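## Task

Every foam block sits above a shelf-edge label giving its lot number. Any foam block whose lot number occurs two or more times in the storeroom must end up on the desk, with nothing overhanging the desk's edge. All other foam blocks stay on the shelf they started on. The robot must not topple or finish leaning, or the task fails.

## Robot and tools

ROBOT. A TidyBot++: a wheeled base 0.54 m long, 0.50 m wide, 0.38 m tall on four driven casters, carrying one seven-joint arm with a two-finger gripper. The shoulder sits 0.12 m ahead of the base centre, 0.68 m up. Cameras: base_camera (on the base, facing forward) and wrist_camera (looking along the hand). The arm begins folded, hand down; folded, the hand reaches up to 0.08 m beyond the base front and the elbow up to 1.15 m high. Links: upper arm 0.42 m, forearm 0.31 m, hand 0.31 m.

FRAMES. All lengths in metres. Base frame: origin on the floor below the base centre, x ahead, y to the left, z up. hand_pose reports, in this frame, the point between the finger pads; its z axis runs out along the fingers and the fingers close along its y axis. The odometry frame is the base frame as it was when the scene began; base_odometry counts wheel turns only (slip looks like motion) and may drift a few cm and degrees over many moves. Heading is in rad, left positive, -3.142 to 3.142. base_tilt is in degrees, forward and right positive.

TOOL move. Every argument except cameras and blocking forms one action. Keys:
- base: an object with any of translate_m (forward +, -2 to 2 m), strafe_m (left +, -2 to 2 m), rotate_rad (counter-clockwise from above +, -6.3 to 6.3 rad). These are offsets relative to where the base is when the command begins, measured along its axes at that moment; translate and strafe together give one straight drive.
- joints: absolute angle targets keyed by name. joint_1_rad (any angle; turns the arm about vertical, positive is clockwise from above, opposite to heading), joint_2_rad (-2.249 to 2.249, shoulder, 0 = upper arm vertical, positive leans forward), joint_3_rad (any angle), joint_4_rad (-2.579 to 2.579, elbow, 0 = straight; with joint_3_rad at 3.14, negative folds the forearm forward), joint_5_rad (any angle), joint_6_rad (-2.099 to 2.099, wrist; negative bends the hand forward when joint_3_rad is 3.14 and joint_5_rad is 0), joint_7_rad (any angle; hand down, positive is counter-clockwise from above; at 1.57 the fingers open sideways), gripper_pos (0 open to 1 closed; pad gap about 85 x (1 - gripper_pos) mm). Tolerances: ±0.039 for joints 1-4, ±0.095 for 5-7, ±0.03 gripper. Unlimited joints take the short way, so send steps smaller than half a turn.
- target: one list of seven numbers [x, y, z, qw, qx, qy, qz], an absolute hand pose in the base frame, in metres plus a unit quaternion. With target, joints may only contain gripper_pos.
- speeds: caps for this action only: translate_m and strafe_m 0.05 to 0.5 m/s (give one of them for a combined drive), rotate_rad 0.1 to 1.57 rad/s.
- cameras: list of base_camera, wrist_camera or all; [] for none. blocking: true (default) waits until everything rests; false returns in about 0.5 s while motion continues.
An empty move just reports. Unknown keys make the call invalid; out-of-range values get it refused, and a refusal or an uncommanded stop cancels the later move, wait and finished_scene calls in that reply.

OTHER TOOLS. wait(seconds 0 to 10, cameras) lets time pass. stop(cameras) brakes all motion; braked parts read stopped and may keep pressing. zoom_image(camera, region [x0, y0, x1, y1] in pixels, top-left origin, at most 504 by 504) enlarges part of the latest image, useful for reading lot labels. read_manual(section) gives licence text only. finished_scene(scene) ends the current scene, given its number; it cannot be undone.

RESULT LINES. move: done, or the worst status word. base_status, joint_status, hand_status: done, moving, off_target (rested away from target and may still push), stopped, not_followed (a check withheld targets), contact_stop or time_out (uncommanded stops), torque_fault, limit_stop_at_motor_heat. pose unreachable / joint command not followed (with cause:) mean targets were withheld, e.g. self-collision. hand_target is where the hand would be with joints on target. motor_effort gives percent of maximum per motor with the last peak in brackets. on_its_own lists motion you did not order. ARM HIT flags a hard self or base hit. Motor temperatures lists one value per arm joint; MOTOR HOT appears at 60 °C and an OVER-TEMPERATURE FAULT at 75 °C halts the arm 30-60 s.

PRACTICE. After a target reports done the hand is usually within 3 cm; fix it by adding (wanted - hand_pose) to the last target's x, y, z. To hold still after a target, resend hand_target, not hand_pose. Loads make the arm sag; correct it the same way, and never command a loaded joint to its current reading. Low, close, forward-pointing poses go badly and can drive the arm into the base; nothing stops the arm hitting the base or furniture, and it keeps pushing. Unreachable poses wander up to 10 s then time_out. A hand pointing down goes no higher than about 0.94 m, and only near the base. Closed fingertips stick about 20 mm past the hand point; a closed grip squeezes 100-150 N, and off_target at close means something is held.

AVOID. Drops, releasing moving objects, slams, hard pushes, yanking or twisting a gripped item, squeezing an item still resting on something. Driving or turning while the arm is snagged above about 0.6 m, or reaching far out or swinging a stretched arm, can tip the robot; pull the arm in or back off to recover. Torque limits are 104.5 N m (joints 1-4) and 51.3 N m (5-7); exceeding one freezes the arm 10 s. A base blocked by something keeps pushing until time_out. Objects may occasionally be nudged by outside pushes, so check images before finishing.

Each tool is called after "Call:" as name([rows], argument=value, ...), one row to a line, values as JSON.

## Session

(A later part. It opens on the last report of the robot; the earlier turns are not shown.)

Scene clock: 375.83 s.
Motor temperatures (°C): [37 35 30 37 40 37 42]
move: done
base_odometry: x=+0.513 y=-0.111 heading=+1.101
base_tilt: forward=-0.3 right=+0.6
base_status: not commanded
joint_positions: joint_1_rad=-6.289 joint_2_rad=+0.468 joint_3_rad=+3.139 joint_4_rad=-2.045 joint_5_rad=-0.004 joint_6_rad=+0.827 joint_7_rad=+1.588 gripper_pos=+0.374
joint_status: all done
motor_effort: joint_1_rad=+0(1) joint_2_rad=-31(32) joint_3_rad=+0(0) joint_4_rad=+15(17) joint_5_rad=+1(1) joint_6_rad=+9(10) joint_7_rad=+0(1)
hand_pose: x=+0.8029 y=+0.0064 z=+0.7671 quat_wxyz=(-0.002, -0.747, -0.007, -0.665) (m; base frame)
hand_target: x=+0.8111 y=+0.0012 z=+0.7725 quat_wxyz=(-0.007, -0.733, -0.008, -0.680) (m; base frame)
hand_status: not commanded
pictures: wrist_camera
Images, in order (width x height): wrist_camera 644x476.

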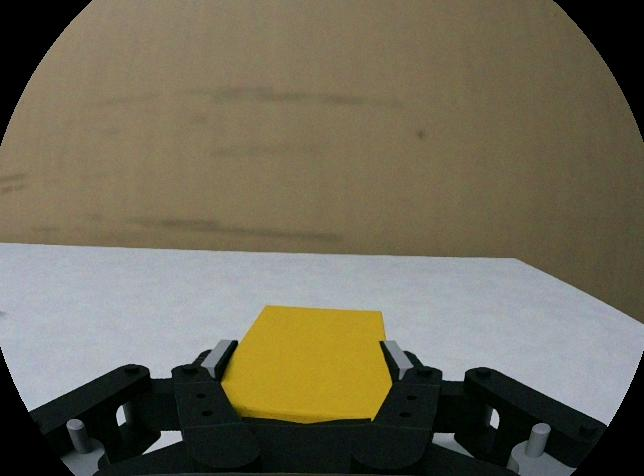

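Call:
move(joints={"joint_2_rad":0.51,"joint_6_rad":0.895}, cameras=[])

Call:
move(joints={"joint_2_rad":0.525,"joint_6_rad":0.91}, cameras=[])

Call:
move(joints={"joint_2_rad":0.54,"joint_6_rad":0.925}, cameras=["wrist_camera"])

Scene clock: 376.57 s.
Motor temperatures (°C): [37 35 30 37 40 37 42]
move: done
base_odometry: x=+0.513 y=-0.111 heading=+1.101
base_tilt: forward=-0.3 right=+0.6
base_status: not commanded
joint_positions: joint_1_rad=-6.289 joint_2_rad=+0.477 joint_3_rad=+3.139 joint_4_rad=-2.045 joint_5_rad=-0.004 joint_6_rad=+0.846 joint_7_rad=+1.588 gripper_pos=+0.374
joint_status: all done
motor_effort: joint_1_rad=+0(1) joint_2_rad=-31(32) joint_3_rad=+0(0) joint_4_rad=+15(16) joint_5_rad=+1(1) joint_6_rad=+8(9) joint_7_rad=+0(0)
hand_pose: x=+0.8042 y=+0.0063 z=+0.7669 quat_wxyz=(-0.002, -0.743, -0.007, -0.669) (m; base frame)
hand_target: x=+0.8128 y=+0.0012 z=+0.7668 quat_wxyz=(-0.007, -0.733, -0.008, -0.680) (m; base frame)
hand_status: not commanded
pictures: none
No camera images: "cameras" was empty.

Scene clock: 377.13 s.
Motor temperatures (°C): [37 35 30 37 40 37 42]
move: off_target
base_odometry: x=+0.513 y=-0.111 heading=+1.101
base_tilt: forward=-0.3 right=+0.6
base_status: not commanded
joint_positions: joint_1_rad=-6.289 joint_2_rad=+0.485 joint_3_rad=+3.139 joint_4_rad=-2.045 joint_5_rad=-0.004 joint_6_rad=+0.865 joint_7_rad=+1.588 gripper_pos=+0.374
joint_status: joint_2_rad off_target (ended at +0.485, target +0.525); the others done
motor_effort: joint_1_rad=+0(1) joint_2_rad=-30(31) joint_3_rad=+0(0) joint_4_rad=+15(16) joint_5_rad=+1(1) joint_6_rad=+8(9) joint_7_rad=+0(1)
hand_pose: x=+0.8055 y=+0.0063 z=+0.7671 quat_wxyz=(-0.002, -0.740, -0.007, -0.673) (m; base frame)
hand_target: x=+0.8143 y=+0.0012 z=+0.7610 quat_wxyz=(-0.007, -0.733, -0.008, -0.680) (m; base frame)
hand_status: not commanded
pictures: none
No camera images: "cameras" was empty.

Scene clock: 377.70 s.
Motor temperatures (°C): [37 35 30 37 40 37 42]
move: off_target
base_odometry: x=+0.513 y=-0.111 heading=+1.101
base_tilt: forward=-0.3 right=+0.6
base_status: not commanded
joint_positions: joint_1_rad=-6.289 joint_2_rad=+0.494 joint_3_rad=+3.139 joint_4_rad=-2.045 joint_5_rad=-0.004 joint_6_rad=+0.884 joint_7_rad=+1.588 gripper_pos=+0.374
joint_status: joint_2_rad off_target (ended at +0.494, target +0.540); the others done
motor_effort: joint_1_rad=+0(1) joint_2_rad=-28(30) joint_3_rad=+0(0) joint_4_rad=+15(15) joint_5_rad=+1(1) joint_6_rad=+7(8) joint_7_rad=-1(1)
hand_pose: x=+0.8069 y=+0.0063 z=+0.7672 quat_wxyz=(-0.002, -0.736, -0.007, -0.677) (m; base frame)
hand_target: x=+0.8158 y=+0.0012 z=+0.7553 quat_wxyz=(-0.007, -0.733, -0.008, -0.680) (m; base frame)
hand_status: not commanded
pictures: wrist_camera
Images, in order (width x height): wrist_camera 644x476.

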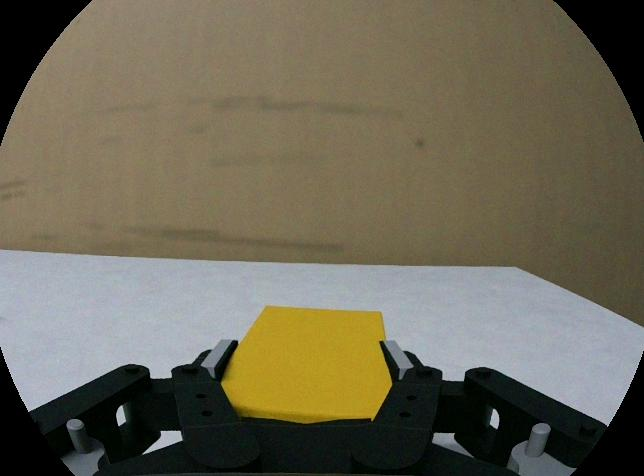

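Call:
move(joints={"joint_2_rad":0.507,"joint_6_rad":0.91}, cameras=[])

Call:
move(joints={"gripper_pos":0.0}, cameras=[])

Call:
move(base={"translate_m":-0.4})

Scene clock: 378.43 s.
Motor temperatures (°C): [37 35 30 37 40 37 42]
move: done
base_odometry: x=+0.513 y=-0.111 heading=+1.101
base_tilt: forward=-0.3 right=+0.6
base_status: not commanded
joint_positions: joint_1_rad=-6.289 joint_2_rad=+0.492 joint_3_rad=+3.139 joint_4_rad=-2.045 joint_5_rad=-0.004 joint_6_rad=+0.884 joint_7_rad=+1.588 gripper_pos=+0.374
joint_status: all done
motor_effort: joint_1_rad=+0(1) joint_2_rad=-32(32) joint_3_rad=+0(0) joint_4_rad=+16(16) joint_5_rad=+1(1) joint_6_rad=+9(9) joint_7_rad=+0(1)
hand_pose: x=+0.8068 y=+0.0063 z=+0.7684 quat_wxyz=(-0.002, -0.736, -0.007, -0.677) (m; base frame)
hand_target: x=+0.8128 y=+0.0012 z=+0.7735 quat_wxyz=(-0.007, -0.727, -0.008, -0.687) (m; base frame)
hand_status: not commanded
pictures: none
No camera images: "cameras" was empty.

Scene clock: 379.33 s.
Motor temperatures (°C): [37 35 30 37 40 37 42]
move: done
base_odometry: x=+0.513 y=-0.111 heading=+1.101
base_tilt: forward=-0.3 right=+0.6
base_status: not commanded
joint_positions: joint_1_rad=-6.289 joint_2_rad=+0.492 joint_3_rad=+3.139 joint_4_rad=-2.045 joint_5_rad=-0.004 joint_6_rad=+0.884 joint_7_rad=+1.588 gripper_pos=+0.000
joint_status: all done
motor_effort: joint_1_rad=-1(1) joint_2_rad=-31(33) joint_3_rad=+0(0) joint_4_rad=+15(16) joint_5_rad=+1(1) joint_6_rad=+9(10) joint_7_rad=+0(1)
hand_pose: x=+0.8068 y=+0.0063 z=+0.7684 quat_wxyz=(-0.002, -0.736, -0.007, -0.677) (m; base frame)
hand_target: x=+0.8128 y=+0.0012 z=+0.7735 quat_wxyz=(-0.007, -0.727, -0.008, -0.687) (m; base frame)
hand_status: not commanded
pictures: none
No camera images: "cameras" was empty.

Scene clock: 381.53 s.
Motor temperatures (°C): [37 35 30 37 40 37 42]
move: done
base_odometry: x=+0.332 y=-0.468 heading=+1.102
base_tilt: forward=-0.3 right=+0.6
base_status: done
joint_positions: joint_1_rad=-6.289 joint_2_rad=+0.492 joint_3_rad=+3.139 joint_4_rad=-2.037 joint_5_rad=-0.004 joint_6_rad=+0.884 joint_7_rad=+1.588 gripper_pos=+0.000
joint_status: not commanded
motor_effort: joint_1_rad=+0(5) joint_2_rad=-32(34) joint_3_rad=+0(3) joint_4_rad=+15(17) joint_5_rad=+1(2) joint_6_rad=+9(9) joint_7_rad=+0(1)
hand_pose: x=+0.8088 y=+0.0057 z=+0.7721 quat_wxyz=(-0.003, -0.733, -0.007, -0.680) (m; base frame)
hand_target: x=+0.8128 y=+0.0012 z=+0.7735 quat_wxyz=(-0.007, -0.727, -0.008, -0.687) (m; base frame)
hand_status: not commanded
pictures: base_camera, wrist_camera
Images, in order (width x height): base_camera 644x364, wrist_camera 644x476.

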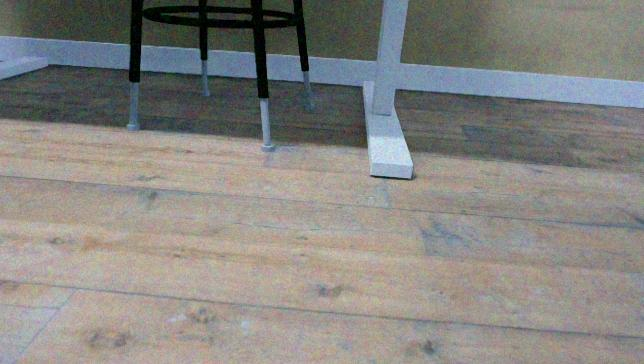

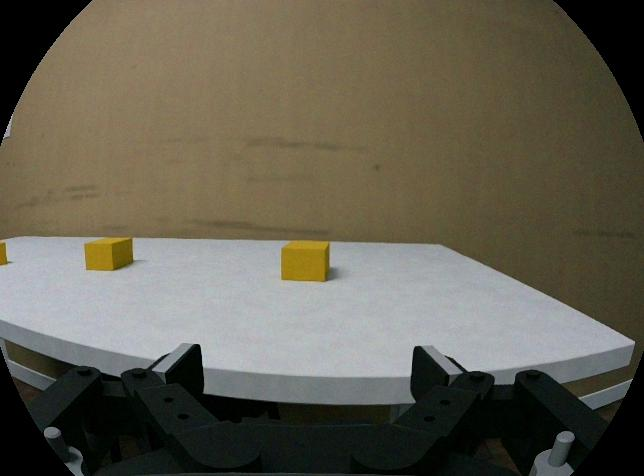

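Call:
finished_scene(scene=2)

The scene is finished: the task was done.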